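# Load six cart bottles into fridge, close door

## Task

Move all six bottles from the cart into the refrigerator so each stands upright, then close the refrigerator door completely. The task fails if a glass bottle drops any real distance, if the door is swung open or closed violently, or if the robot tips over or is left leaning. At the end, release everything and back the robot away.

## Robot and tools

ROBOT. TidyBot++: a wheeled base (0.54 m long, 0.50 m wide, 0.38 m high) on four powered casters, carrying one seven-joint arm with a two-finger gripper. The shoulder sits 0.12 m ahead of the base centre and 0.68 m up. Cameras: base_camera (fixed on the base) and wrist_camera (looks along the hand). The arm begins folded with the hand pointing down, poking up to 0.08 m past the base front. A loose object may occasionally get a brief shove from outside.

FRAMES. Base frame: origin on the floor below the base centre, x forward, y left, z up, metres. hand_pose uses this frame and marks the point between the finger pads; the hand's z axis runs out along the fingers, and the fingers close along its y axis. The odometry frame is the base frame as it was at scene start; base_odometry reports it, heading in rad (left positive, -3.142 to 3.142). It counts wheel turns only, so slip looks like travel and drift builds up.

move. One action per call, built from any of base, joints, target, plus optional speeds; all parts start together.
- base: an object of relative offsets from where the base is now, along its current axes: translate_m (forward +, -2 to 2 m), strafe_m (left +, -2 to 2 m), rotate_rad (counter-clockwise from above +, -6.3 to 6.3 rad). Offsets, not places. A base move is cut off after 14 s (time_out).
- joints: absolute joint angles in rad by name. joint_1_rad any angle (positive is clockwise from above, the opposite of heading); joint_2_rad -2.249 to 2.249 (0 = upper arm vertical); joint_3_rad any angle; joint_4_rad -2.579 to 2.579 (0 = straight elbow); joint_5_rad any angle; joint_6_rad -2.099 to 2.099; joint_7_rad any angle (1.57 with hand down puts finger opening left-right); gripper_pos 0 (open, ~85 mm gap) to 1 (closed), absolute. Free-turning joints take the short way; send steps under half a turn to go further.
- target: one list of seven numbers, an absolute hand pose in the base frame: [x, y, z, qw, qx, qy, qz], metres then quaternion. With target, joints may contain only gripper_pos. The controller chooses the joint angles itself, so the elbow may swing; the hand can curve and overshoot. Results are usually within ~3 cm; to refine, shift your last target by (desired - hand_pose). To hold still, resend hand_target, not hand_pose. Unreachable poses wander up to 10 s then report time_out.
- speeds: caps for this action only: translate_m / strafe_m 0.05 to 0.5 m/s (give one only when both are used), rotate_rad 0.1 to 1.57 rad/s, gripper_pos 0.234 to 0.993 per s. Defaults are the top values.
- cameras: list of base_camera, wrist_camera or all; [] gives none; omitted gives all.
- blocking: true or omitted waits until everything rests; false returns in ~0.5 s while motion continues. A later move overrides only the parts it names.
Unknown keys make a call invalid; out-of-range numbers get it refused. After a refusal, or an unasked stop (contact_stop, time_out, torque fault), the rest of that reply's move, wait and finished_scene calls are skipped.

wait(seconds 0 to 10, cameras): commands nothing, reports state; returns early once running moves settle. stop(cameras): brakes every running motion. zoom_image(camera, region [x0, y0, x1, y1] in pixels, top-left origin, at most 504 by 504): closer look at that camera's latest image. read_manual(section "licences"): licence text only. finished_scene(scene): pass the current scene number; ends it irreversibly, and the goal must still hold without the robot.

RESULT LINES. pictures lists image order. move says done or the worst status. base_status, joint_status, hand_status per motion: moving, done, off_target (rested away from target, may still push), not_followed (a check withheld it; "joint command not followed" or "pose unreachable", with a cause for self-collision), stopped, contact_stop, time_out, torque_fault, limit_stop_at_motor_heat. hand_status done means within 10 mm and 2 degrees. A blocked base can still read done while short. hand_target is where joint targets would put the hand. earlier move shows a non-blocking move's state. on_its_own lists uncommanded actions. motor_effort is percent of maximum with peak in brackets; base_tilt in degrees (forward/right positive). Gripper off_target means something stopped the fingers at the shown value; done at 1 means empty. ARM HIT flags a hard self or base hit. MOTOR HOT warns of heat.

GRIPPING AND LOAD. Gap ≈ 85 x (1 - gripper_pos) mm. A blocked grip squeezes ~100 N at the slowest speed and ~130 N at default; aiming ~0.01 past first contact grips softer. The arm sags under a load; correct with offsets, and never re-send the angles it reads while holding. Hand-down reach tops out around 0.94 m up, only near the base.

AVOID. Releasing bottles above a surface or while moving; yanking or slamming the fridge door (move it slowly); hooking the arm on things above ~0.6 m while driving, or swinging a stretched arm sideways (tipping); driving the arm into furniture (torque faults, limits 104.5 N m joints 1-4, 51.3 N m joints 5-7, cost a 10 s arm stop); hard grips on bottles still resting on something; holding loads or pushing at impossible poses for long (overheating at 75 °C sinks the arm for 30-60 s). The arm has no obstacle avoidance and no check against hitting the base. Finish with gripper open and the robot clear of the fridge.

Each tool is called after "Call:" in YAML: its name, and indented under it one key for each argument.

## Session

Call:
move:

Scene clock: 0.00 s.
base_odometry: x=+0.000 y=+0.000 heading=+0.000
base_tilt: forward=+0.0 right=-0.4
base_status: not commanded
joint_positions: joint_1_rad=+0.009 joint_2_rad=-0.357 joint_3_rad=+3.108 joint_4_rad=-2.538 joint_5_rad=-0.041 joint_6_rad=-0.863 joint_7_rad=+1.597 gripper_pos=+0.000
joint_status: not commanded
motor_effort: joint_1_rad=+0 joint_2_rad=-1 joint_3_rad=+1 joint_4_rad=+13 joint_5_rad=+0 joint_6_rad=+1 joint_7_rad=+0
hand_pose: x=+0.2592 y=+0.0133 z=+0.5859 quat_wxyz=(-0.010, +0.999, +0.012, +0.049) (m; base frame)
hand_target: x=+0.2596 y=+0.0133 z=+0.5861 quat_wxyz=(-0.010, +0.999, +0.012, +0.049) (m; base frame)
hand_status: not commanded
pictures: base_camera, wrist_camera
Images, in order (width x height): base_camera 644x364, wrist_camera 644x476.

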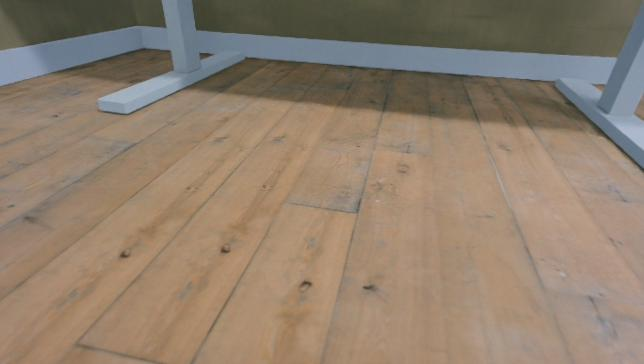

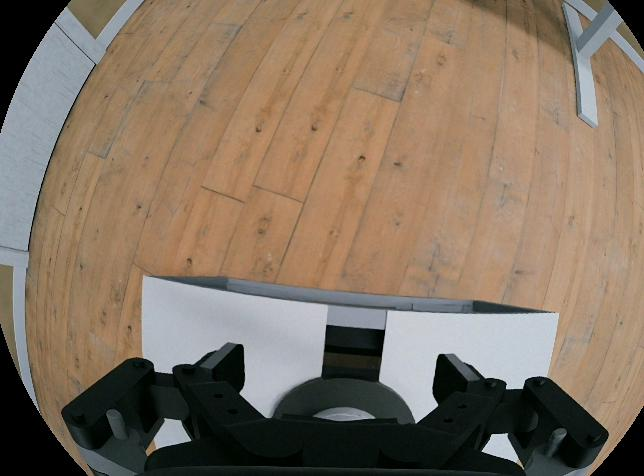

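Call:
move:
  joints: {"joint_6_rad": 0.5}

Call:
move:
  base: {"rotate_rad": 1.57}

Call:
move:
  base: {"rotate_rad": 1.57}

Call:
move:
  base: {"rotate_rad": 1.57}

Scene clock: 2.27 s.
move: done
base_odometry: x=+0.000 y=+0.000 heading=+0.000
base_tilt: forward=+0.0 right=-0.4
base_status: not commanded
joint_positions: joint_1_rad=+0.009 joint_2_rad=-0.357 joint_3_rad=+3.108 joint_4_rad=-2.539 joint_5_rad=-0.041 joint_6_rad=+0.443 joint_7_rad=+1.597 gripper_pos=+0.000
joint_status: all done
motor_effort: joint_1_rad=+0(1) joint_2_rad=-5(6) joint_3_rad=+1(2) joint_4_rad=+17(18) joint_5_rad=+1(1) joint_6_rad=+9(9) joint_7_rad=+0(1)
hand_pose: x=+0.5358 y=+0.0073 z=+0.8436 quat_wxyz=(+0.000, +0.764, +0.002, +0.645) (m; base frame)
hand_target: x=+0.5387 y=+0.0069 z=+0.8617 quat_wxyz=(+0.001, +0.745, +0.002, +0.667) (m; base frame)
hand_status: not commanded
pictures: base_camera, wrist_camera
Images, in order (width x height): base_camera 644x364, wrist_camera 644x476.

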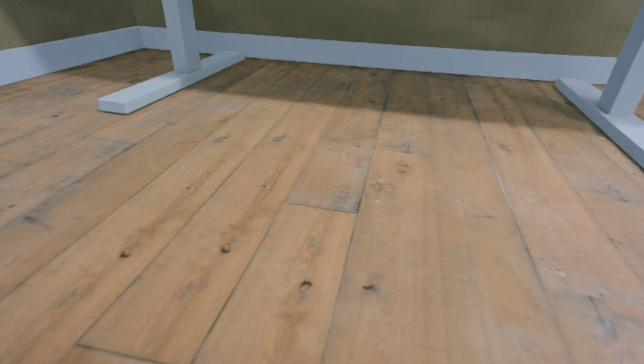

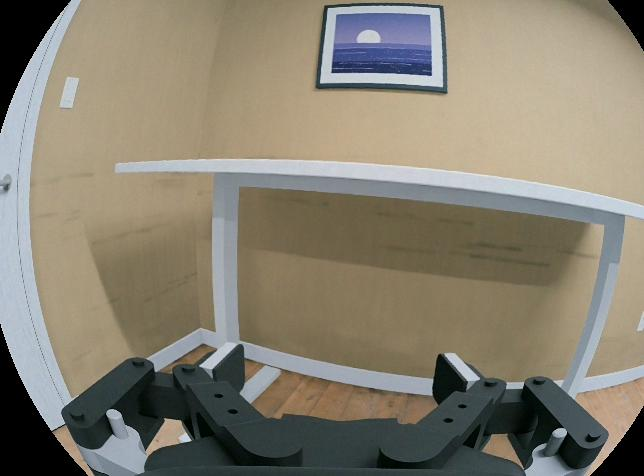

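Scene clock: 4.73 s.
move: done
base_odometry: x=+0.000 y=+0.000 heading=+1.569
base_tilt: forward=+0.0 right=-0.4
base_status: done
joint_positions: joint_1_rad=+0.008 joint_2_rad=-0.357 joint_3_rad=+3.108 joint_4_rad=-2.539 joint_5_rad=-0.041 joint_6_rad=+0.443 joint_7_rad=+1.597 gripper_pos=+0.000
joint_status: not commanded
motor_effort: joint_1_rad=+1(1) joint_2_rad=-5(7) joint_3_rad=+2(3) joint_4_rad=+17(18) joint_5_rad=+0(1) joint_6_rad=+8(9) joint_7_rad=+0(1)
hand_pose: x=+0.5359 y=+0.0073 z=+0.8437 quat_wxyz=(+0.000, +0.764, +0.002, +0.646) (m; base frame)
hand_target: x=+0.5387 y=+0.0069 z=+0.8617 quat_wxyz=(+0.001, +0.745, +0.002, +0.667) (m; base frame)
hand_status: not commanded
pictures: base_camera, wrist_camera
Images, in order (width x height): base_camera 644x364, wrist_camera 644x476.

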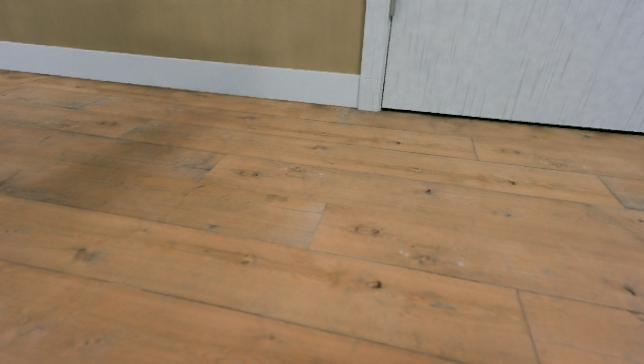

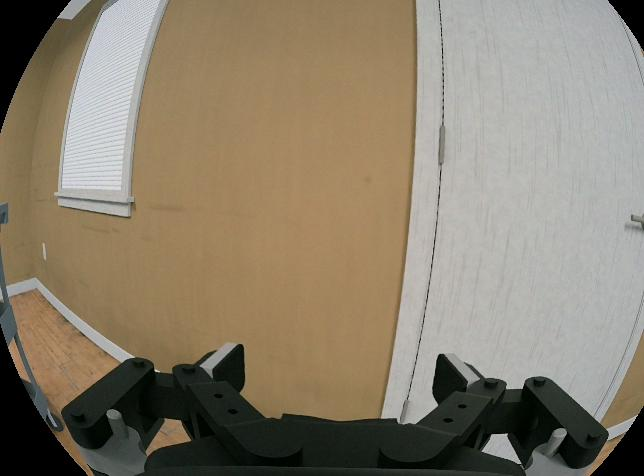

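Scene clock: 7.03 s.
move: done
base_odometry: x=+0.000 y=+0.000 heading=+3.138
base_tilt: forward=+0.0 right=-0.4
base_status: done
joint_positions: joint_1_rad=+0.008 joint_2_rad=-0.357 joint_3_rad=+3.108 joint_4_rad=-2.539 joint_5_rad=-0.041 joint_6_rad=+0.443 joint_7_rad=+1.597 gripper_pos=+0.000
joint_status: not commanded
motor_effort: joint_1_rad=+0(1) joint_2_rad=-5(6) joint_3_rad=+1(3) joint_4_rad=+17(18) joint_5_rad=+0(1) joint_6_rad=+8(9) joint_7_rad=+0(1)
hand_pose: x=+0.5359 y=+0.0074 z=+0.8437 quat_wxyz=(+0.000, +0.764, +0.003, +0.646) (m; base frame)
hand_target: x=+0.5387 y=+0.0069 z=+0.8617 quat_wxyz=(+0.001, +0.745, +0.002, +0.667) (m; base frame)
hand_status: not commanded
pictures: base_camera, wrist_camera
Images, in order (width x height): base_camera 644x364, wrist_camera 644x476.

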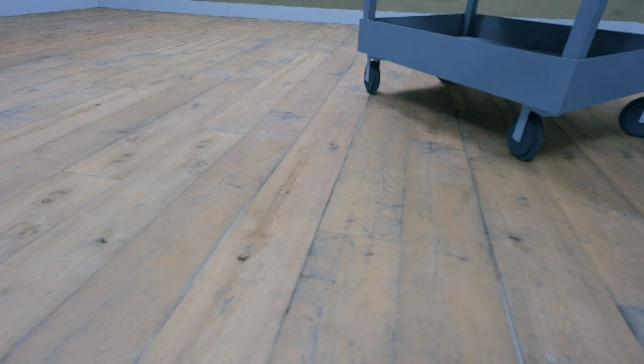

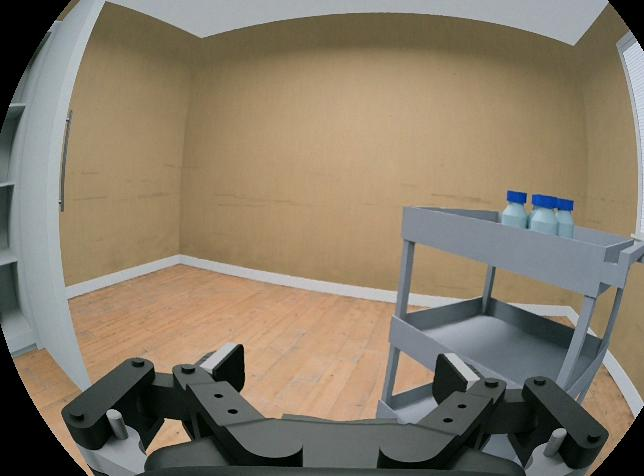

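Scene clock: 9.33 s.
move: done
base_odometry: x=+0.000 y=+0.000 heading=-1.576
base_tilt: forward=+0.0 right=-0.4
base_status: done
joint_positions: joint_1_rad=+0.008 joint_2_rad=-0.357 joint_3_rad=+3.108 joint_4_rad=-2.539 joint_5_rad=-0.041 joint_6_rad=+0.444 joint_7_rad=+1.597 gripper_pos=+0.000
joint_status: not commanded
motor_effort: joint_1_rad=+0(1) joint_2_rad=-5(6) joint_3_rad=+1(3) joint_4_rad=+17(18) joint_5_rad=+1(1) joint_6_rad=+8(9) joint_7_rad=+0(1)
hand_pose: x=+0.5359 y=+0.0075 z=+0.8437 quat_wxyz=(+0.000, +0.764, +0.003, +0.646) (m; base frame)
hand_target: x=+0.5387 y=+0.0069 z=+0.8617 quat_wxyz=(+0.001, +0.745, +0.002, +0.667) (m; base frame)
hand_status: not commanded
pictures: base_camera, wrist_camera
Images, in order (width x height): base_camera 644x364, wrist_camera 644x476.

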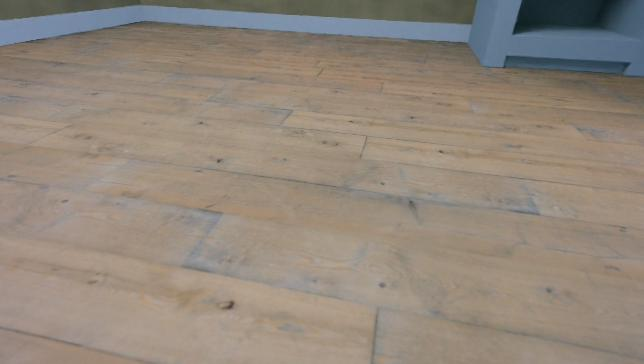

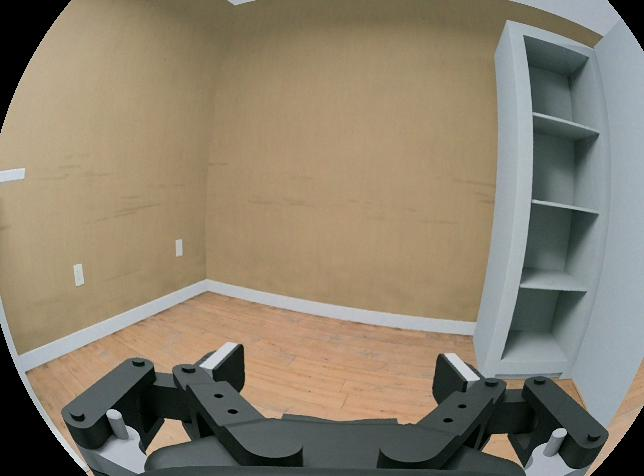

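Call:
move:
  base: {"rotate_rad": -0.7}

Call:
move:
  base: {"rotate_rad": -1.4}

Scene clock: 11.37 s.
move: done
base_odometry: x=+0.000 y=+0.000 heading=-2.274
base_tilt: forward=+0.0 right=-0.4
base_status: done
joint_positions: joint_1_rad=+0.008 joint_2_rad=-0.357 joint_3_rad=+3.108 joint_4_rad=-2.539 joint_5_rad=-0.041 joint_6_rad=+0.444 joint_7_rad=+1.597 gripper_pos=+0.000
joint_status: not commanded
motor_effort: joint_1_rad=+0(1) joint_2_rad=-4(6) joint_3_rad=+2(3) joint_4_rad=+17(18) joint_5_rad=+0(1) joint_6_rad=+8(9) joint_7_rad=+0(1)
hand_pose: x=+0.5359 y=+0.0074 z=+0.8438 quat_wxyz=(+0.000, +0.764, +0.003, +0.646) (m; base frame)
hand_target: x=+0.5387 y=+0.0069 z=+0.8617 quat_wxyz=(+0.001, +0.745, +0.002, +0.667) (m; base frame)
hand_status: not commanded
pictures: base_camera, wrist_camera
Images, in order (width x height): base_camera 644x364, wrist_camera 644x476.

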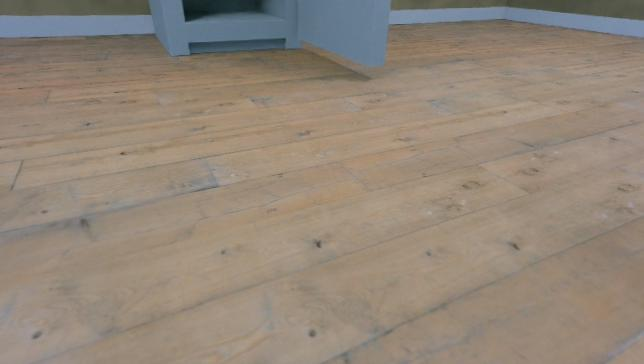

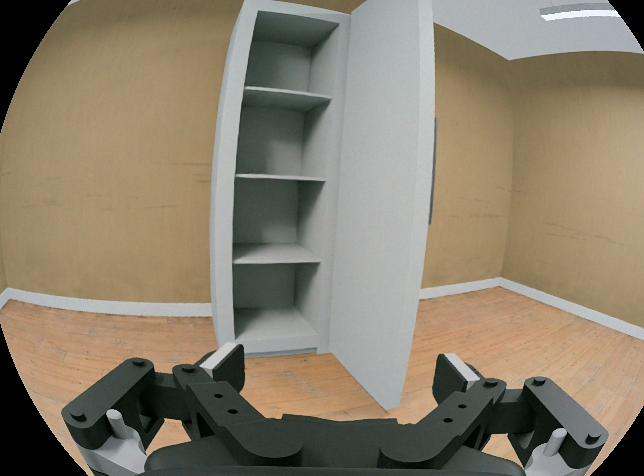

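Scene clock: 13.57 s.
move: done
base_odometry: x=+0.000 y=+0.000 heading=+2.610
base_tilt: forward=+0.0 right=-0.4
base_status: done
joint_positions: joint_1_rad=+0.008 joint_2_rad=-0.357 joint_3_rad=+3.108 joint_4_rad=-2.539 joint_5_rad=-0.041 joint_6_rad=+0.444 joint_7_rad=+1.597 gripper_pos=+0.000
joint_status: not commanded
motor_effort: joint_1_rad=+1(1) joint_2_rad=-5(6) joint_3_rad=+2(3) joint_4_rad=+18(18) joint_5_rad=+0(1) joint_6_rad=+9(9) joint_7_rad=+0(1)
hand_pose: x=+0.5359 y=+0.0073 z=+0.8438 quat_wxyz=(+0.000, +0.764, +0.002, +0.646) (m; base frame)
hand_target: x=+0.5387 y=+0.0069 z=+0.8617 quat_wxyz=(+0.001, +0.745, +0.002, +0.667) (m; base frame)
hand_status: not commanded
pictures: base_camera, wrist_camera
Images, in order (width x height): base_camera 644x364, wrist_camera 644x476.

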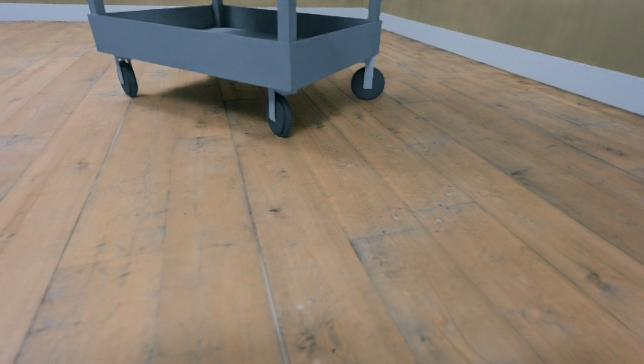

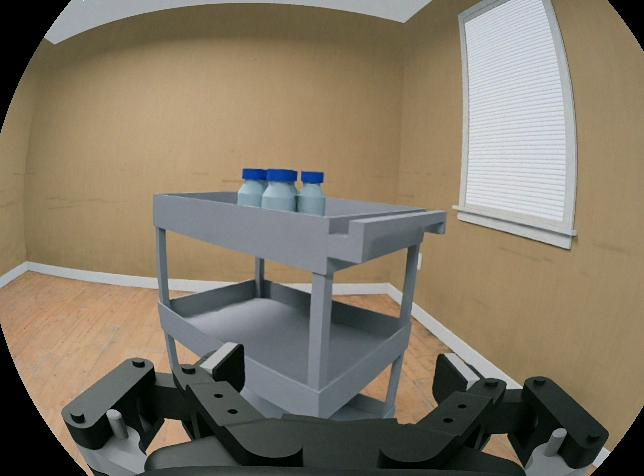

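Call:
move:
  base: {"translate_m": 0.536, "strafe_m": 0.687, "rotate_rad": -0.62}
  joints: {"joint_1_rad": 0.0, "joint_2_rad": -0.5, "joint_3_rad": 3.14, "joint_4_rad": -2.1, "joint_5_rad": 0.0, "joint_6_rad": -0.5, "joint_7_rad": 1.57}

Scene clock: 19.03 s.
move: done
base_odometry: x=-0.810 y=-0.321 heading=+1.989
base_tilt: forward=+0.0 right=-0.4
base_status: done
joint_positions: joint_1_rad=+0.008 joint_2_rad=-0.490 joint_3_rad=+3.123 joint_4_rad=-2.132 joint_5_rad=-0.033 joint_6_rad=-0.441 joint_7_rad=+1.597 gripper_pos=+0.000
joint_status: all done
motor_effort: joint_1_rad=+0(2) joint_2_rad=-3(6) joint_3_rad=+1(4) joint_4_rad=+20(20) joint_5_rad=+0(2) joint_6_rad=+8(9) joint_7_rad=+0(2)
hand_pose: x=+0.5057 y=+0.0105 z=+0.8780 quat_wxyz=(-0.005, +0.863, +0.007, +0.505) (m; base frame)
hand_target: x=+0.5002 y=+0.0020 z=+0.8847 quat_wxyz=(+0.000, +0.867, +0.000, +0.498) (m; base frame)
hand_status: not commanded
pictures: base_camera, wrist_camera
Images, in order (width x height): base_camera 644x364, wrist_camera 644x476.

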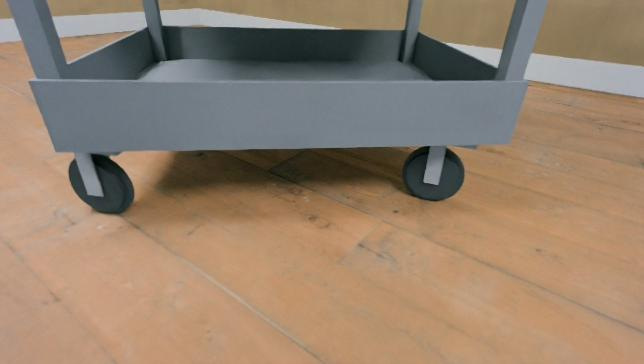

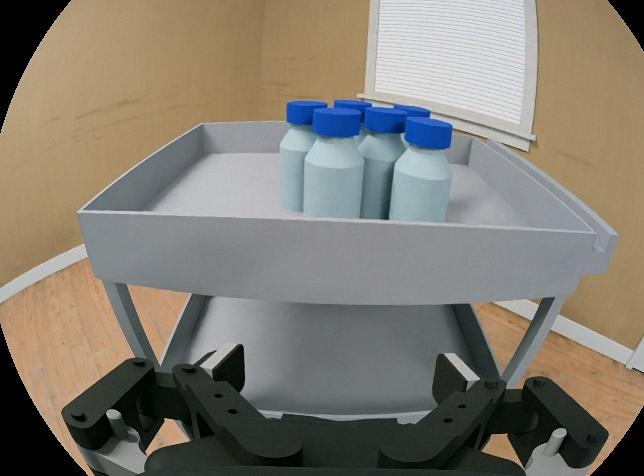

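Call:
zoom_image:
  camera: "wrist_camera"
  region: [240, 70, 500, 262]

Call:
move:
  base: {"rotate_rad": 0.068}
  joints: {"joint_2_rad": -0.6, "joint_4_rad": -2.4, "joint_6_rad": 0.25}

Scaled by 1.938.

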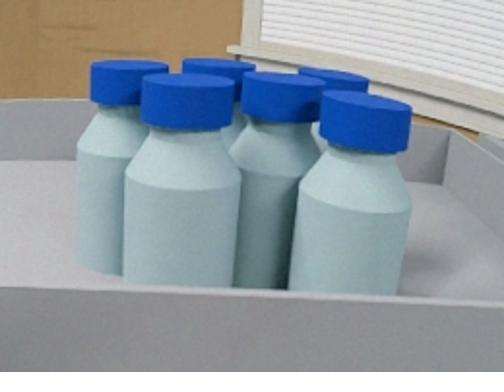

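Scene clock: 21.77 s.
move: done
base_odometry: x=-0.811 y=-0.321 heading=+2.057
base_tilt: forward=+0.0 right=-0.4
base_status: done
joint_positions: joint_1_rad=+0.005 joint_2_rad=-0.588 joint_3_rad=+3.126 joint_4_rad=-2.384 joint_5_rad=-0.032 joint_6_rad=+0.189 joint_7_rad=+1.597 gripper_pos=+0.000
joint_status: all done
motor_effort: joint_1_rad=+1(1) joint_2_rad=+0(4) joint_3_rad=+2(3) joint_4_rad=+20(21) joint_5_rad=+0(1) joint_6_rad=+9(9) joint_7_rad=+0(1)
hand_pose: x=+0.5028 y=+0.0051 z=+0.9503 quat_wxyz=(+0.000, +0.720, +0.002, +0.694) (m; base frame)
hand_target: x=+0.4988 y=+0.0021 z=+0.9641 quat_wxyz=(+0.000, +0.700, +0.000, +0.714) (m; base frame)
hand_status: not commanded
pictures: base_camera, wrist_camera
Images, in order (width x height): base_camera 644x364, wrist_camera 644x476.

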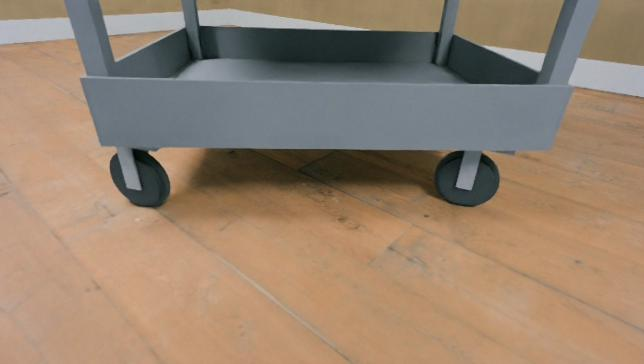

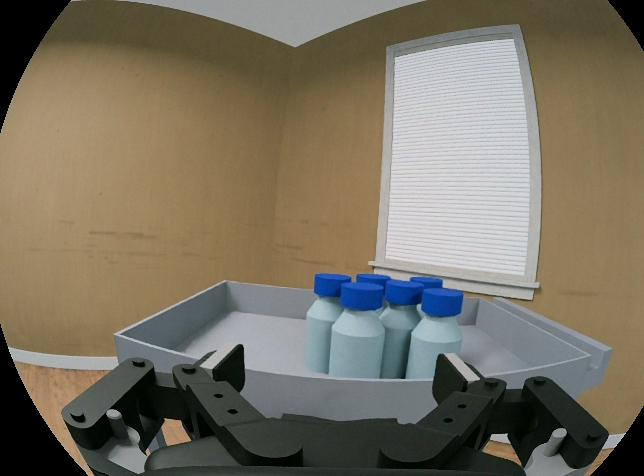

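Call:
move:
  base: {"translate_m": -0.12, "strafe_m": -0.07}
  joints: {"joint_1_rad": 0.0, "joint_2_rad": 0.08, "joint_3_rad": 3.14, "joint_4_rad": -1.827, "joint_5_rad": 0.0, "joint_6_rad": 0.074, "joint_7_rad": 1.57, "gripper_pos": 0.15}

Scene clock: 25.23 s.
move: done
base_odometry: x=-0.693 y=-0.394 heading=+2.058
base_tilt: forward=+0.0 right=-0.4
base_status: done
joint_positions: joint_1_rad=+0.005 joint_2_rad=+0.058 joint_3_rad=+3.126 joint_4_rad=-1.861 joint_5_rad=-0.032 joint_6_rad=+0.133 joint_7_rad=+1.597 gripper_pos=+0.152
joint_status: all done
motor_effort: joint_1_rad=+0(2) joint_2_rad=-20(22) joint_3_rad=+1(3) joint_4_rad=+19(21) joint_5_rad=+0(2) joint_6_rad=+8(9) joint_7_rad=+0(1)
hand_pose: x=+0.7428 y=+0.0063 z=+0.9281 quat_wxyz=(-0.004, +0.779, +0.000, +0.627) (m; base frame)
hand_target: x=+0.7500 y=+0.0023 z=+0.9168 quat_wxyz=(-0.001, +0.793, +0.000, +0.609) (m; base frame)
hand_status: not commanded
pictures: base_camera, wrist_camera
Images, in order (width x height): base_camera 644x364, wrist_camera 644x476.

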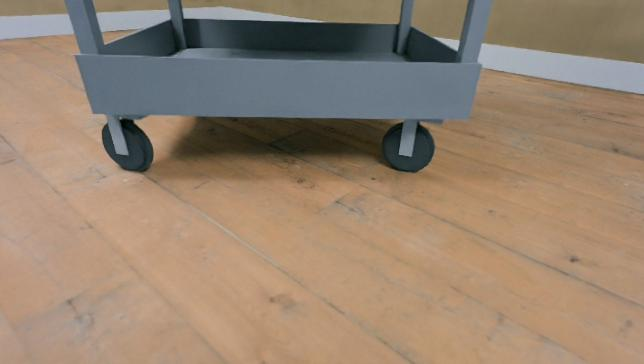

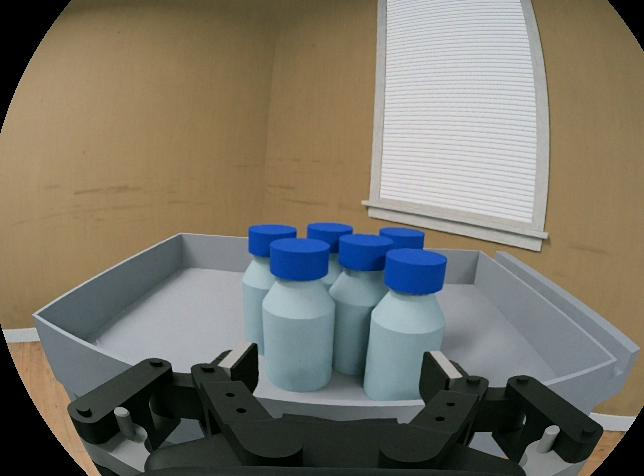

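Call:
move:
  base: {"translate_m": 0.1, "strafe_m": -0.068}
  cameras: ["wrist_camera"]

Scene clock: 27.00 s.
move: done
base_odometry: x=-0.679 y=-0.274 heading=+2.057
base_tilt: forward=+0.0 right=-0.4
base_status: done
joint_positions: joint_1_rad=+0.004 joint_2_rad=+0.064 joint_3_rad=+3.128 joint_4_rad=-1.857 joint_5_rad=-0.032 joint_6_rad=+0.132 joint_7_rad=+1.597 gripper_pos=+0.152
joint_status: not commanded
motor_effort: joint_1_rad=+0(2) joint_2_rad=-20(22) joint_3_rad=+0(3) joint_4_rad=+19(20) joint_5_rad=+0(1) joint_6_rad=+8(9) joint_7_rad=+0(1)
hand_pose: x=+0.7449 y=+0.0058 z=+0.9265 quat_wxyz=(-0.004, +0.780, +0.000, +0.626) (m; base frame)
hand_target: x=+0.7500 y=+0.0023 z=+0.9168 quat_wxyz=(-0.001, +0.793, +0.000, +0.609) (m; base frame)
hand_status: not commanded
pictures: wrist_camera
Images, in order (width x height): wrist_camera 644x476.

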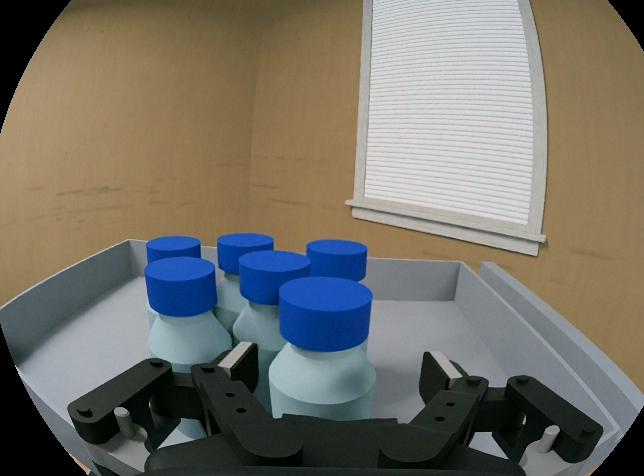

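Call:
move:
  base: {"translate_m": 0.045, "strafe_m": 0.007}
  speeds: {"translate_m": 0.1}
  cameras: ["wrist_camera"]

Scene clock: 28.33 s.
move: done
base_odometry: x=-0.706 y=-0.237 heading=+2.057
base_tilt: forward=+0.0 right=-0.4
base_status: done
joint_positions: joint_1_rad=+0.004 joint_2_rad=+0.066 joint_3_rad=+3.128 joint_4_rad=-1.856 joint_5_rad=-0.032 joint_6_rad=+0.131 joint_7_rad=+1.597 gripper_pos=+0.152
joint_status: not commanded
motor_effort: joint_1_rad=+0(1) joint_2_rad=-20(23) joint_3_rad=+0(2) joint_4_rad=+19(20) joint_5_rad=+0(1) joint_6_rad=+8(9) joint_7_rad=+0(1)
hand_pose: x=+0.7455 y=+0.0058 z=+0.9258 quat_wxyz=(-0.004, +0.780, +0.000, +0.625) (m; base frame)
hand_target: x=+0.7500 y=+0.0023 z=+0.9168 quat_wxyz=(-0.001, +0.793, +0.000, +0.609) (m; base frame)
hand_status: not commanded
pictures: wrist_camera
Images, in order (width x height): wrist_camera 644x476.

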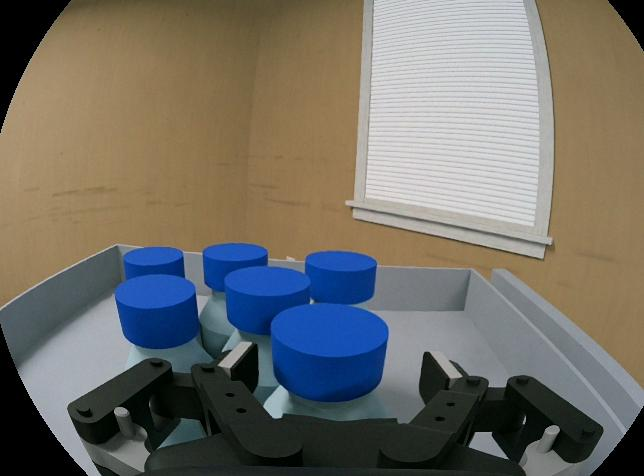

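Call:
move:
  base: {"translate_m": 0.03, "strafe_m": 0.005}
  speeds: {"translate_m": 0.08}
  cameras: ["wrist_camera"]

Scene clock: 29.83 s.
move: done
base_odometry: x=-0.725 y=-0.213 heading=+2.057
base_tilt: forward=+0.0 right=-0.4
base_status: done
joint_positions: joint_1_rad=+0.004 joint_2_rad=+0.066 joint_3_rad=+3.129 joint_4_rad=-1.856 joint_5_rad=-0.032 joint_6_rad=+0.131 joint_7_rad=+1.597 gripper_pos=+0.152
joint_status: not commanded
motor_effort: joint_1_rad=+0(2) joint_2_rad=-20(23) joint_3_rad=+1(2) joint_4_rad=+20(20) joint_5_rad=+0(1) joint_6_rad=+8(9) joint_7_rad=+0(0)
hand_pose: x=+0.7456 y=+0.0057 z=+0.9257 quat_wxyz=(-0.004, +0.781, +0.000, +0.625) (m; base frame)
hand_target: x=+0.7500 y=+0.0023 z=+0.9168 quat_wxyz=(-0.001, +0.793, +0.000, +0.609) (m; base frame)
hand_status: not commanded
pictures: wrist_camera
Images, in order (width x height): wrist_camera 644x476.

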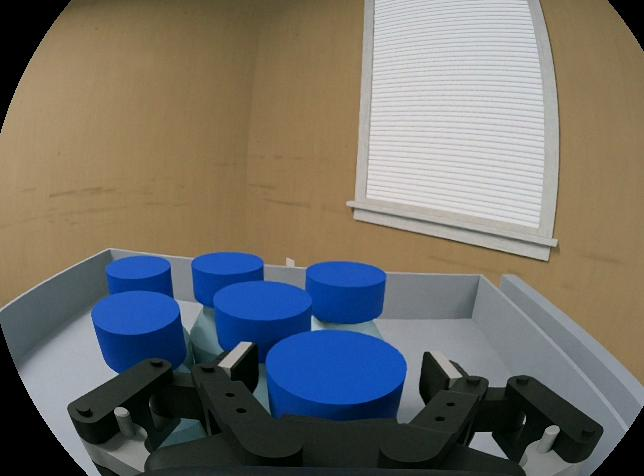

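Call:
move:
  joints: {"gripper_pos": 0.45}
  speeds: {"gripper_pos": 0.234}
  cameras: ["wrist_camera"]

Scene clock: 31.87 s.
move: off_target
base_odometry: x=-0.725 y=-0.213 heading=+2.057
base_tilt: forward=+0.0 right=-0.4
base_status: not commanded
joint_positions: joint_1_rad=+0.002 joint_2_rad=+0.066 joint_3_rad=+3.129 joint_4_rad=-1.855 joint_5_rad=-0.032 joint_6_rad=+0.131 joint_7_rad=+1.597 gripper_pos=+0.415
joint_status: gripper_pos off_target (ended at +0.415, target +0.450)
motor_effort: joint_1_rad=+1(2) joint_2_rad=-18(20) joint_3_rad=+1(3) joint_4_rad=+19(20) joint_5_rad=+1(1) joint_6_rad=+8(9) joint_7_rad=+0(1)
hand_pose: x=+0.7456 y=+0.0070 z=+0.9259 quat_wxyz=(-0.004, +0.780, +0.001, +0.625) (m; base frame)
hand_target: x=+0.7500 y=+0.0023 z=+0.9168 quat_wxyz=(-0.001, +0.793, +0.000, +0.609) (m; base frame)
hand_status: not commanded
pictures: wrist_camera
Images, in order (width x height): wrist_camera 644x476.

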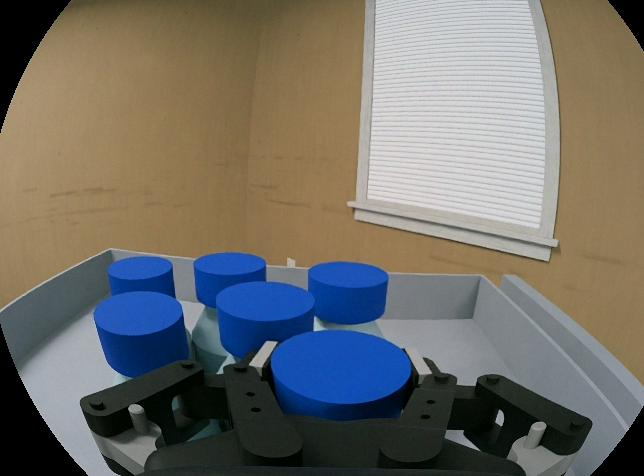

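Call:
move:
  joints: {"joint_2_rad": 0.017, "joint_4_rad": -1.683, "joint_6_rad": -0.133}
  cameras: ["wrist_camera"]

Call:
move:
  joints: {"joint_2_rad": 0.033, "joint_4_rad": -1.348, "joint_6_rad": -0.452}
  cameras: ["wrist_camera"]

Scene clock: 33.77 s.
move: done
base_odometry: x=-0.725 y=-0.213 heading=+2.057
base_tilt: forward=+0.0 right=-0.4
base_status: not commanded
joint_positions: joint_1_rad=+0.002 joint_2_rad=+0.050 joint_3_rad=+3.130 joint_4_rad=-1.742 joint_5_rad=-0.032 joint_6_rad=-0.090 joint_7_rad=+1.597 gripper_pos=+0.415
joint_status: all done
motor_effort: joint_1_rad=+0(1) joint_2_rad=-23(24) joint_3_rad=+1(2) joint_4_rad=+23(24) joint_5_rad=+0(1) joint_6_rad=+12(12) joint_7_rad=+0(1)
hand_pose: x=+0.7430 y=+0.0083 z=+0.9378 quat_wxyz=(-0.006, +0.808, +0.002, +0.589) (m; base frame)
hand_target: x=+0.7385 y=+0.0023 z=+0.9813 quat_wxyz=(-0.001, +0.793, +0.000, +0.609) (m; base frame)
hand_status: not commanded
pictures: wrist_camera
Images, in order (width x height): wrist_camera 644x476.

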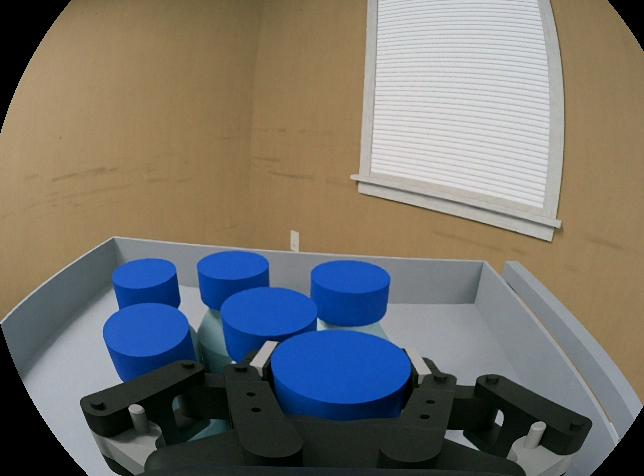

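Scene clock: 35.50 s.
move: done
base_odometry: x=-0.725 y=-0.213 heading=+2.057
base_tilt: forward=+0.0 right=-0.4
base_status: not commanded
joint_positions: joint_1_rad=+0.002 joint_2_rad=+0.050 joint_3_rad=+3.130 joint_4_rad=-1.402 joint_5_rad=-0.032 joint_6_rad=-0.408 joint_7_rad=+1.597 gripper_pos=+0.415
joint_status: all done
motor_effort: joint_1_rad=+0(1) joint_2_rad=-24(25) joint_3_rad=+1(2) joint_4_rad=+24(25) joint_5_rad=+0(1) joint_6_rad=+11(12) joint_7_rad=+0(1)
hand_pose: x=+0.7504 y=+0.0114 z=+1.0502 quat_wxyz=(-0.009, +0.802, +0.006, +0.598) (m; base frame)
hand_target: x=+0.7422 y=+0.0023 z=+1.0810 quat_wxyz=(-0.001, +0.793, +0.000, +0.609) (m; base frame)
hand_status: not commanded
pictures: wrist_camera
Images, in order (width x height): wrist_camera 644x476.

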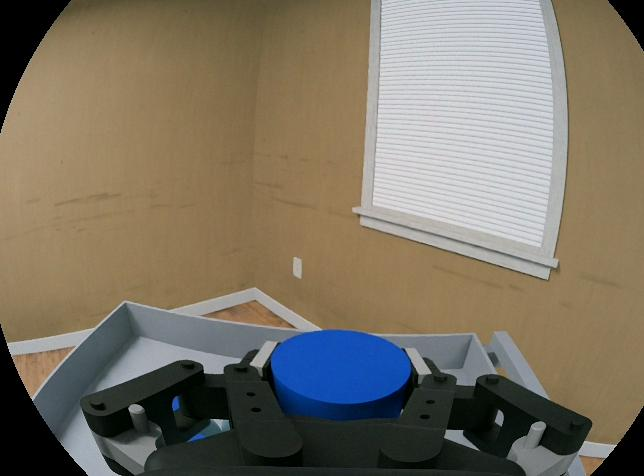

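Call:
move:
  joints: {"joint_2_rad": 0.0065, "joint_4_rad": -1.219, "joint_6_rad": -0.5375}
  cameras: ["wrist_camera"]

Call:
move:
  base: {"translate_m": -0.352, "strafe_m": -0.159}
  speeds: {"translate_m": 0.3}
  cameras: ["wrist_camera"]

Call:
move:
  base: {"rotate_rad": 2.266}
  speeds: {"rotate_rad": 0.8}

Scene clock: 37.80 s.
move: done
base_odometry: x=-0.725 y=-0.213 heading=+2.057
base_tilt: forward=+0.0 right=-0.4
base_status: not commanded
joint_positions: joint_1_rad=+0.002 joint_2_rad=+0.029 joint_3_rad=+3.130 joint_4_rad=-1.270 joint_5_rad=-0.032 joint_6_rad=-0.495 joint_7_rad=+1.597 gripper_pos=+0.415
joint_status: all done
motor_effort: joint_1_rad=+1(1) joint_2_rad=-23(25) joint_3_rad=+1(2) joint_4_rad=+23(25) joint_5_rad=+0(0) joint_6_rad=+12(13) joint_7_rad=+0(1)
hand_pose: x=+0.7373 y=+0.0121 z=+1.1178 quat_wxyz=(-0.010, +0.781, +0.008, +0.624) (m; base frame)
hand_target: x=+0.7231 y=+0.0023 z=+1.1495 quat_wxyz=(-0.001, +0.772, +0.000, +0.636) (m; base frame)
hand_status: not commanded
pictures: wrist_camera
Images, in order (width x height): wrist_camera 644x476.

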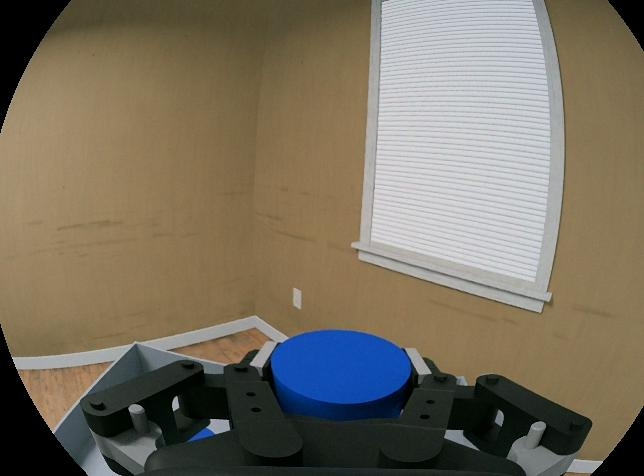

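Scene clock: 39.97 s.
move: done
base_odometry: x=-0.419 y=-0.449 heading=+2.057
base_tilt: forward=+0.0 right=-0.4
base_status: done
joint_positions: joint_1_rad=+0.000 joint_2_rad=+0.019 joint_3_rad=+3.130 joint_4_rad=-1.270 joint_5_rad=-0.031 joint_6_rad=-0.499 joint_7_rad=+1.597 gripper_pos=+0.415
joint_status: not commanded
motor_effort: joint_1_rad=+0(2) joint_2_rad=-22(29) joint_3_rad=+0(2) joint_4_rad=+23(25) joint_5_rad=+0(1) joint_6_rad=+12(12) joint_7_rad=+0(1)
hand_pose: x=+0.7328 y=+0.0130 z=+1.1230 quat_wxyz=(-0.010, +0.779, +0.009, +0.626) (m; base frame)
hand_target: x=+0.7231 y=+0.0023 z=+1.1495 quat_wxyz=(-0.001, +0.772, +0.000, +0.636) (m; base frame)
hand_status: not commanded
pictures: wrist_camera
Images, in order (width x height): wrist_camera 644x476.

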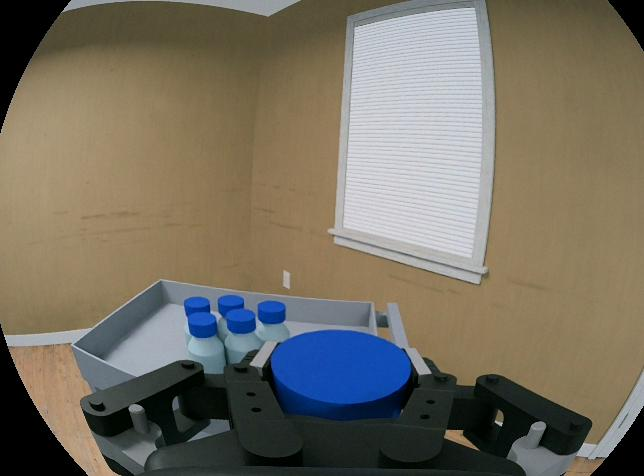

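Scene clock: 43.77 s.
move: done
base_odometry: x=-0.419 y=-0.449 heading=-1.961
base_tilt: forward=+0.0 right=-0.4
base_status: done
joint_positions: joint_1_rad=-0.004 joint_2_rad=+0.019 joint_3_rad=+3.136 joint_4_rad=-1.270 joint_5_rad=-0.027 joint_6_rad=-0.499 joint_7_rad=+1.597 gripper_pos=+0.415
joint_status: not commanded
motor_effort: joint_1_rad=+0(3) joint_2_rad=-22(24) joint_3_rad=+1(4) joint_4_rad=+23(24) joint_5_rad=+0(1) joint_6_rad=+12(12) joint_7_rad=+0(1)
hand_pose: x=+0.7329 y=+0.0113 z=+1.1229 quat_wxyz=(-0.007, +0.779, +0.009, +0.626) (m; base frame)
hand_target: x=+0.7231 y=+0.0023 z=+1.1495 quat_wxyz=(-0.001, +0.772, +0.000, +0.636) (m; base frame)
hand_status: not commanded
pictures: base_camera, wrist_camera
Images, in order (width x height): base_camera 644x364, wrist_camera 644x476.

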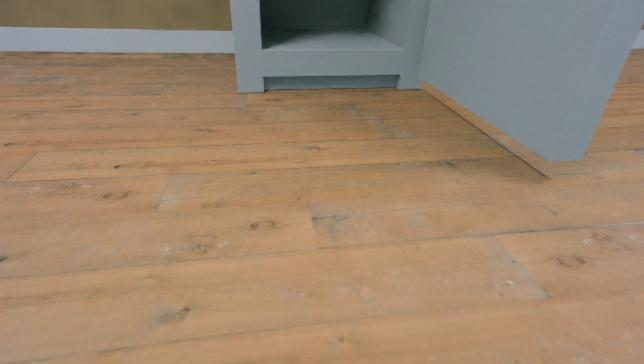

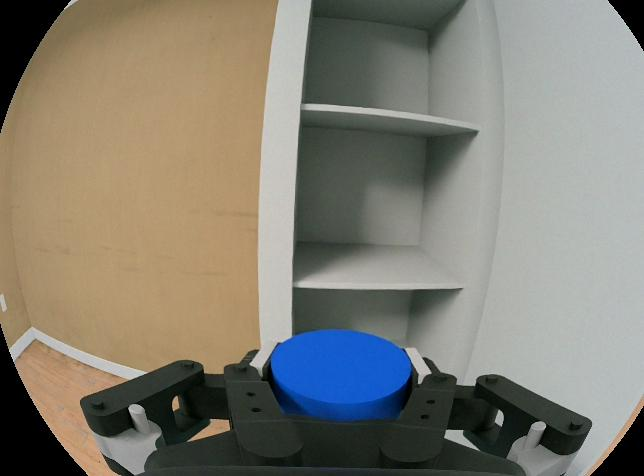

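Call:
move:
  base: {"translate_m": 0.45, "rotate_rad": 0.06}
  joints: {"joint_2_rad": -0.013, "joint_4_rad": -1.425, "joint_6_rad": -0.355}

Scene clock: 47.93 s.
move: done
base_odometry: x=-0.591 y=-0.866 heading=-1.900
base_tilt: forward=+0.0 right=-0.4
base_status: done
joint_positions: joint_1_rad=-0.006 joint_2_rad=+0.006 joint_3_rad=+3.134 joint_4_rad=-1.438 joint_5_rad=-0.026 joint_6_rad=-0.432 joint_7_rad=+1.597 gripper_pos=+0.415
joint_status: all done
motor_effort: joint_1_rad=+0(3) joint_2_rad=-23(28) joint_3_rad=+1(4) joint_4_rad=+24(25) joint_5_rad=+0(1) joint_6_rad=+11(13) joint_7_rad=+0(1)
hand_pose: x=+0.7300 y=+0.0128 z=+1.0490 quat_wxyz=(-0.008, +0.806, +0.009, +0.591) (m; base frame)
hand_target: x=+0.7292 y=+0.0023 z=+1.0915 quat_wxyz=(-0.001, +0.773, +0.000, +0.634) (m; base frame)
hand_status: not commanded
pictures: base_camera, wrist_camera
Images, in order (width x height): base_camera 644x364, wrist_camera 644x476.

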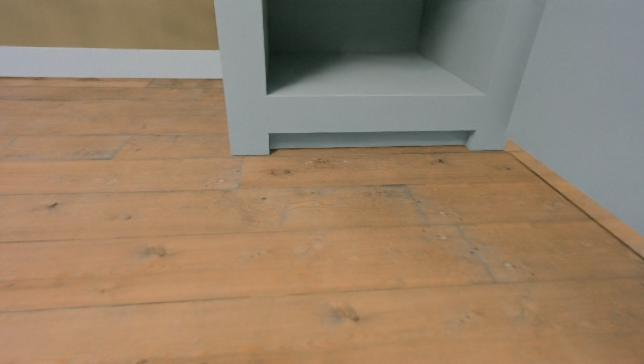

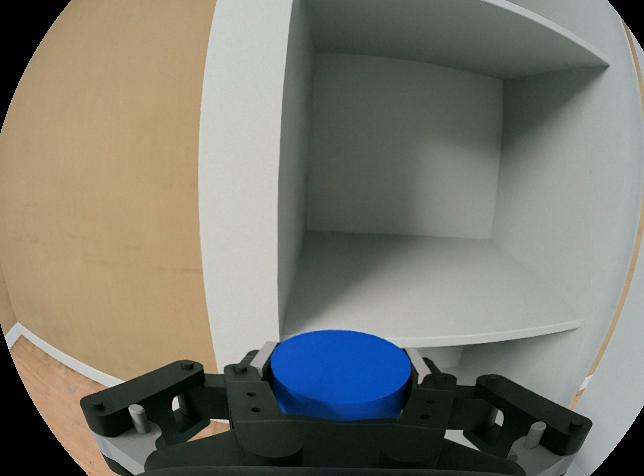

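Call:
move:
  joints: {"joint_2_rad": -0.003, "joint_4_rad": -1.2615, "joint_6_rad": -0.505}
  base: {"rotate_rad": 0.04, "strafe_m": -0.03}
  cameras: []

Call:
move:
  base: {"translate_m": 0.22}
  speeds: {"translate_m": 0.2}

Scene clock: 49.83 s.
move: done
base_odometry: x=-0.619 y=-0.856 heading=-1.860
base_tilt: forward=+0.0 right=-0.4
base_status: done
joint_positions: joint_1_rad=+0.000 joint_2_rad=+0.006 joint_3_rad=+3.136 joint_4_rad=-1.310 joint_5_rad=-0.026 joint_6_rad=-0.467 joint_7_rad=+1.597 gripper_pos=+0.415
joint_status: all done
motor_effort: joint_1_rad=+0(4) joint_2_rad=-22(25) joint_3_rad=+2(4) joint_4_rad=+23(25) joint_5_rad=+0(1) joint_6_rad=+12(13) joint_7_rad=+0(1)
hand_pose: x=+0.7300 y=+0.0081 z=+1.1163 quat_wxyz=(-0.005, +0.778, +0.007, +0.628) (m; base frame)
hand_target: x=+0.7224 y=+0.0023 z=+1.1395 quat_wxyz=(-0.001, +0.772, +0.000, +0.636) (m; base frame)
hand_status: not commanded
pictures: none
No camera images: "cameras" was empty.

Scene clock: 51.70 s.
move: done
base_odometry: x=-0.682 y=-1.067 heading=-1.861
base_tilt: forward=+0.0 right=-0.4
base_status: done
joint_positions: joint_1_rad=+0.000 joint_2_rad=+0.008 joint_3_rad=+3.136 joint_4_rad=-1.310 joint_5_rad=-0.026 joint_6_rad=-0.468 joint_7_rad=+1.597 gripper_pos=+0.415
joint_status: not commanded
motor_effort: joint_1_rad=+0(2) joint_2_rad=-23(26) joint_3_rad=+0(3) joint_4_rad=+24(25) joint_5_rad=+0(0) joint_6_rad=+12(12) joint_7_rad=+0(1)
hand_pose: x=+0.7305 y=+0.0081 z=+1.1153 quat_wxyz=(-0.005, +0.779, +0.007, +0.627) (m; base frame)
hand_target: x=+0.7224 y=+0.0023 z=+1.1395 quat_wxyz=(-0.001, +0.772, +0.000, +0.636) (m; base frame)
hand_status: not commanded
pictures: base_camera, wrist_camera
Images, in order (width x height): base_camera 644x364, wrist_camera 644x476.

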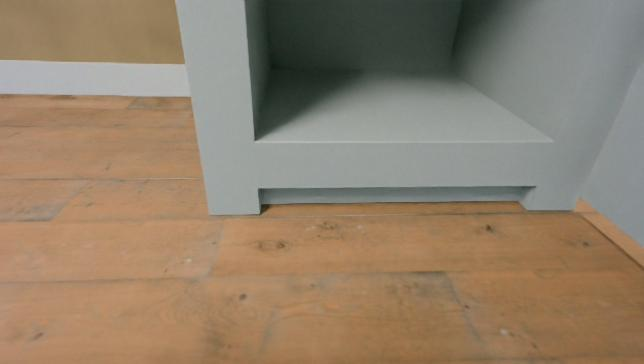

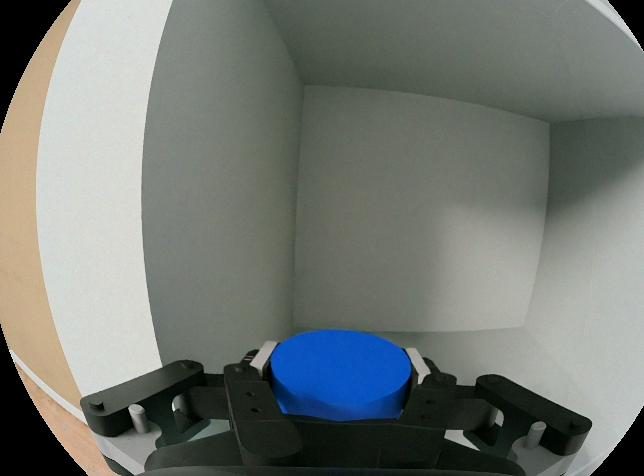

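Call:
move:
  base: {"translate_m": 0.29, "strafe_m": -0.02}
  speeds: {"translate_m": 0.2}

Scene clock: 54.30 s.
move: done
base_odometry: x=-0.784 y=-1.339 heading=-1.860
base_tilt: forward=+0.0 right=-0.4
base_status: done
joint_positions: joint_1_rad=+0.000 joint_2_rad=+0.008 joint_3_rad=+3.136 joint_4_rad=-1.310 joint_5_rad=-0.026 joint_6_rad=-0.468 joint_7_rad=+1.597 gripper_pos=+0.415
joint_status: not commanded
motor_effort: joint_1_rad=+0(2) joint_2_rad=-22(26) joint_3_rad=+2(2) joint_4_rad=+23(24) joint_5_rad=+0(1) joint_6_rad=+12(12) joint_7_rad=+0(1)
hand_pose: x=+0.7306 y=+0.0081 z=+1.1149 quat_wxyz=(-0.005, +0.779, +0.007, +0.627) (m; base frame)
hand_target: x=+0.7224 y=+0.0023 z=+1.1395 quat_wxyz=(-0.001, +0.772, +0.000, +0.636) (m; base frame)
hand_status: not commanded
pictures: base_camera, wrist_camera
Images, in order (width x height): base_camera 644x364, wrist_camera 644x476.

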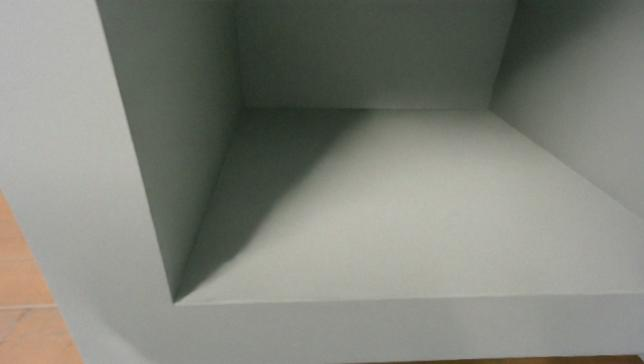

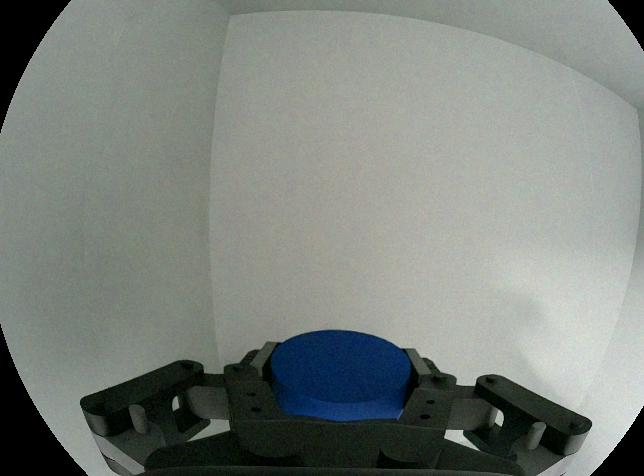

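Call:
move:
  joints: {"joint_2_rad": -0.024, "joint_4_rad": -1.436, "joint_6_rad": -0.275}
  cameras: []

Scene clock: 55.93 s.
move: done
base_odometry: x=-0.784 y=-1.339 heading=-1.860
base_tilt: forward=+0.0 right=-0.4
base_status: not commanded
joint_positions: joint_1_rad=+0.000 joint_2_rad=+0.006 joint_3_rad=+3.136 joint_4_rad=-1.448 joint_5_rad=-0.026 joint_6_rad=-0.359 joint_7_rad=+1.597 gripper_pos=+0.415
joint_status: all done
motor_effort: joint_1_rad=+0(1) joint_2_rad=-22(24) joint_3_rad=+1(2) joint_4_rad=+24(25) joint_5_rad=+0(0) joint_6_rad=+11(13) joint_7_rad=+0(1)
hand_pose: x=+0.7359 y=+0.0073 z=+1.0648 quat_wxyz=(-0.005, +0.787, +0.006, +0.617) (m; base frame)
hand_target: x=+0.7285 y=+0.0023 z=+1.1161 quat_wxyz=(-0.001, +0.747, +0.000, +0.665) (m; base frame)
hand_status: not commanded
pictures: none
No camera images: "cameras" was empty.

Call:
move:
  joints: {"joint_4_rad": -1.484, "joint_6_rad": -0.227}
  cameras: []

Call:
move:
  joints: {"joint_4_rad": -1.516, "joint_6_rad": -0.195}
  cameras: ["wrist_camera"]

Scene clock: 56.93 s.
move: done
base_odometry: x=-0.784 y=-1.339 heading=-1.860
base_tilt: forward=+0.0 right=-0.4
base_status: not commanded
joint_positions: joint_1_rad=+0.000 joint_2_rad=+0.005 joint_3_rad=+3.136 joint_4_rad=-1.490 joint_5_rad=-0.026 joint_6_rad=-0.305 joint_7_rad=+1.597 gripper_pos=+0.415
joint_status: all done
motor_effort: joint_1_rad=+0(1) joint_2_rad=-23(23) joint_3_rad=+1(2) joint_4_rad=+23(24) joint_5_rad=+0(0) joint_6_rad=+11(12) joint_7_rad=+0(0)
hand_pose: x=+0.7375 y=+0.0069 z=+1.0560 quat_wxyz=(-0.004, +0.783, +0.005, +0.622) (m; base frame)
hand_target: x=+0.7305 y=+0.0024 z=+1.1011 quat_wxyz=(-0.001, +0.747, +0.000, +0.665) (m; base frame)
hand_status: not commanded
pictures: none
No camera images: "cameras" was empty.

Scene clock: 57.57 s.
move: done
base_odometry: x=-0.784 y=-1.339 heading=-1.860
base_tilt: forward=+0.0 right=-0.4
base_status: not commanded
joint_positions: joint_1_rad=+0.000 joint_2_rad=-0.002 joint_3_rad=+3.136 joint_4_rad=-1.515 joint_5_rad=-0.026 joint_6_rad=-0.267 joint_7_rad=+1.597 gripper_pos=+0.415
joint_status: all done
motor_effort: joint_1_rad=+0(1) joint_2_rad=-21(22) joint_3_rad=+1(2) joint_4_rad=+22(24) joint_5_rad=+1(1) joint_6_rad=+11(12) joint_7_rad=+0(0)
hand_pose: x=+0.7365 y=+0.0067 z=+1.0559 quat_wxyz=(-0.004, +0.777, +0.005, +0.629) (m; base frame)
hand_target: x=+0.7315 y=+0.0024 z=+1.0911 quat_wxyz=(-0.001, +0.747, +0.000, +0.665) (m; base frame)
hand_status: not commanded
pictures: wrist_camera
Images, in order (width x height): wrist_camera 644x476.

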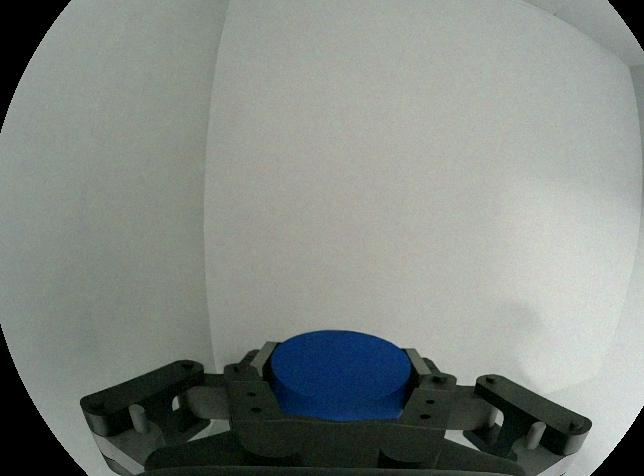

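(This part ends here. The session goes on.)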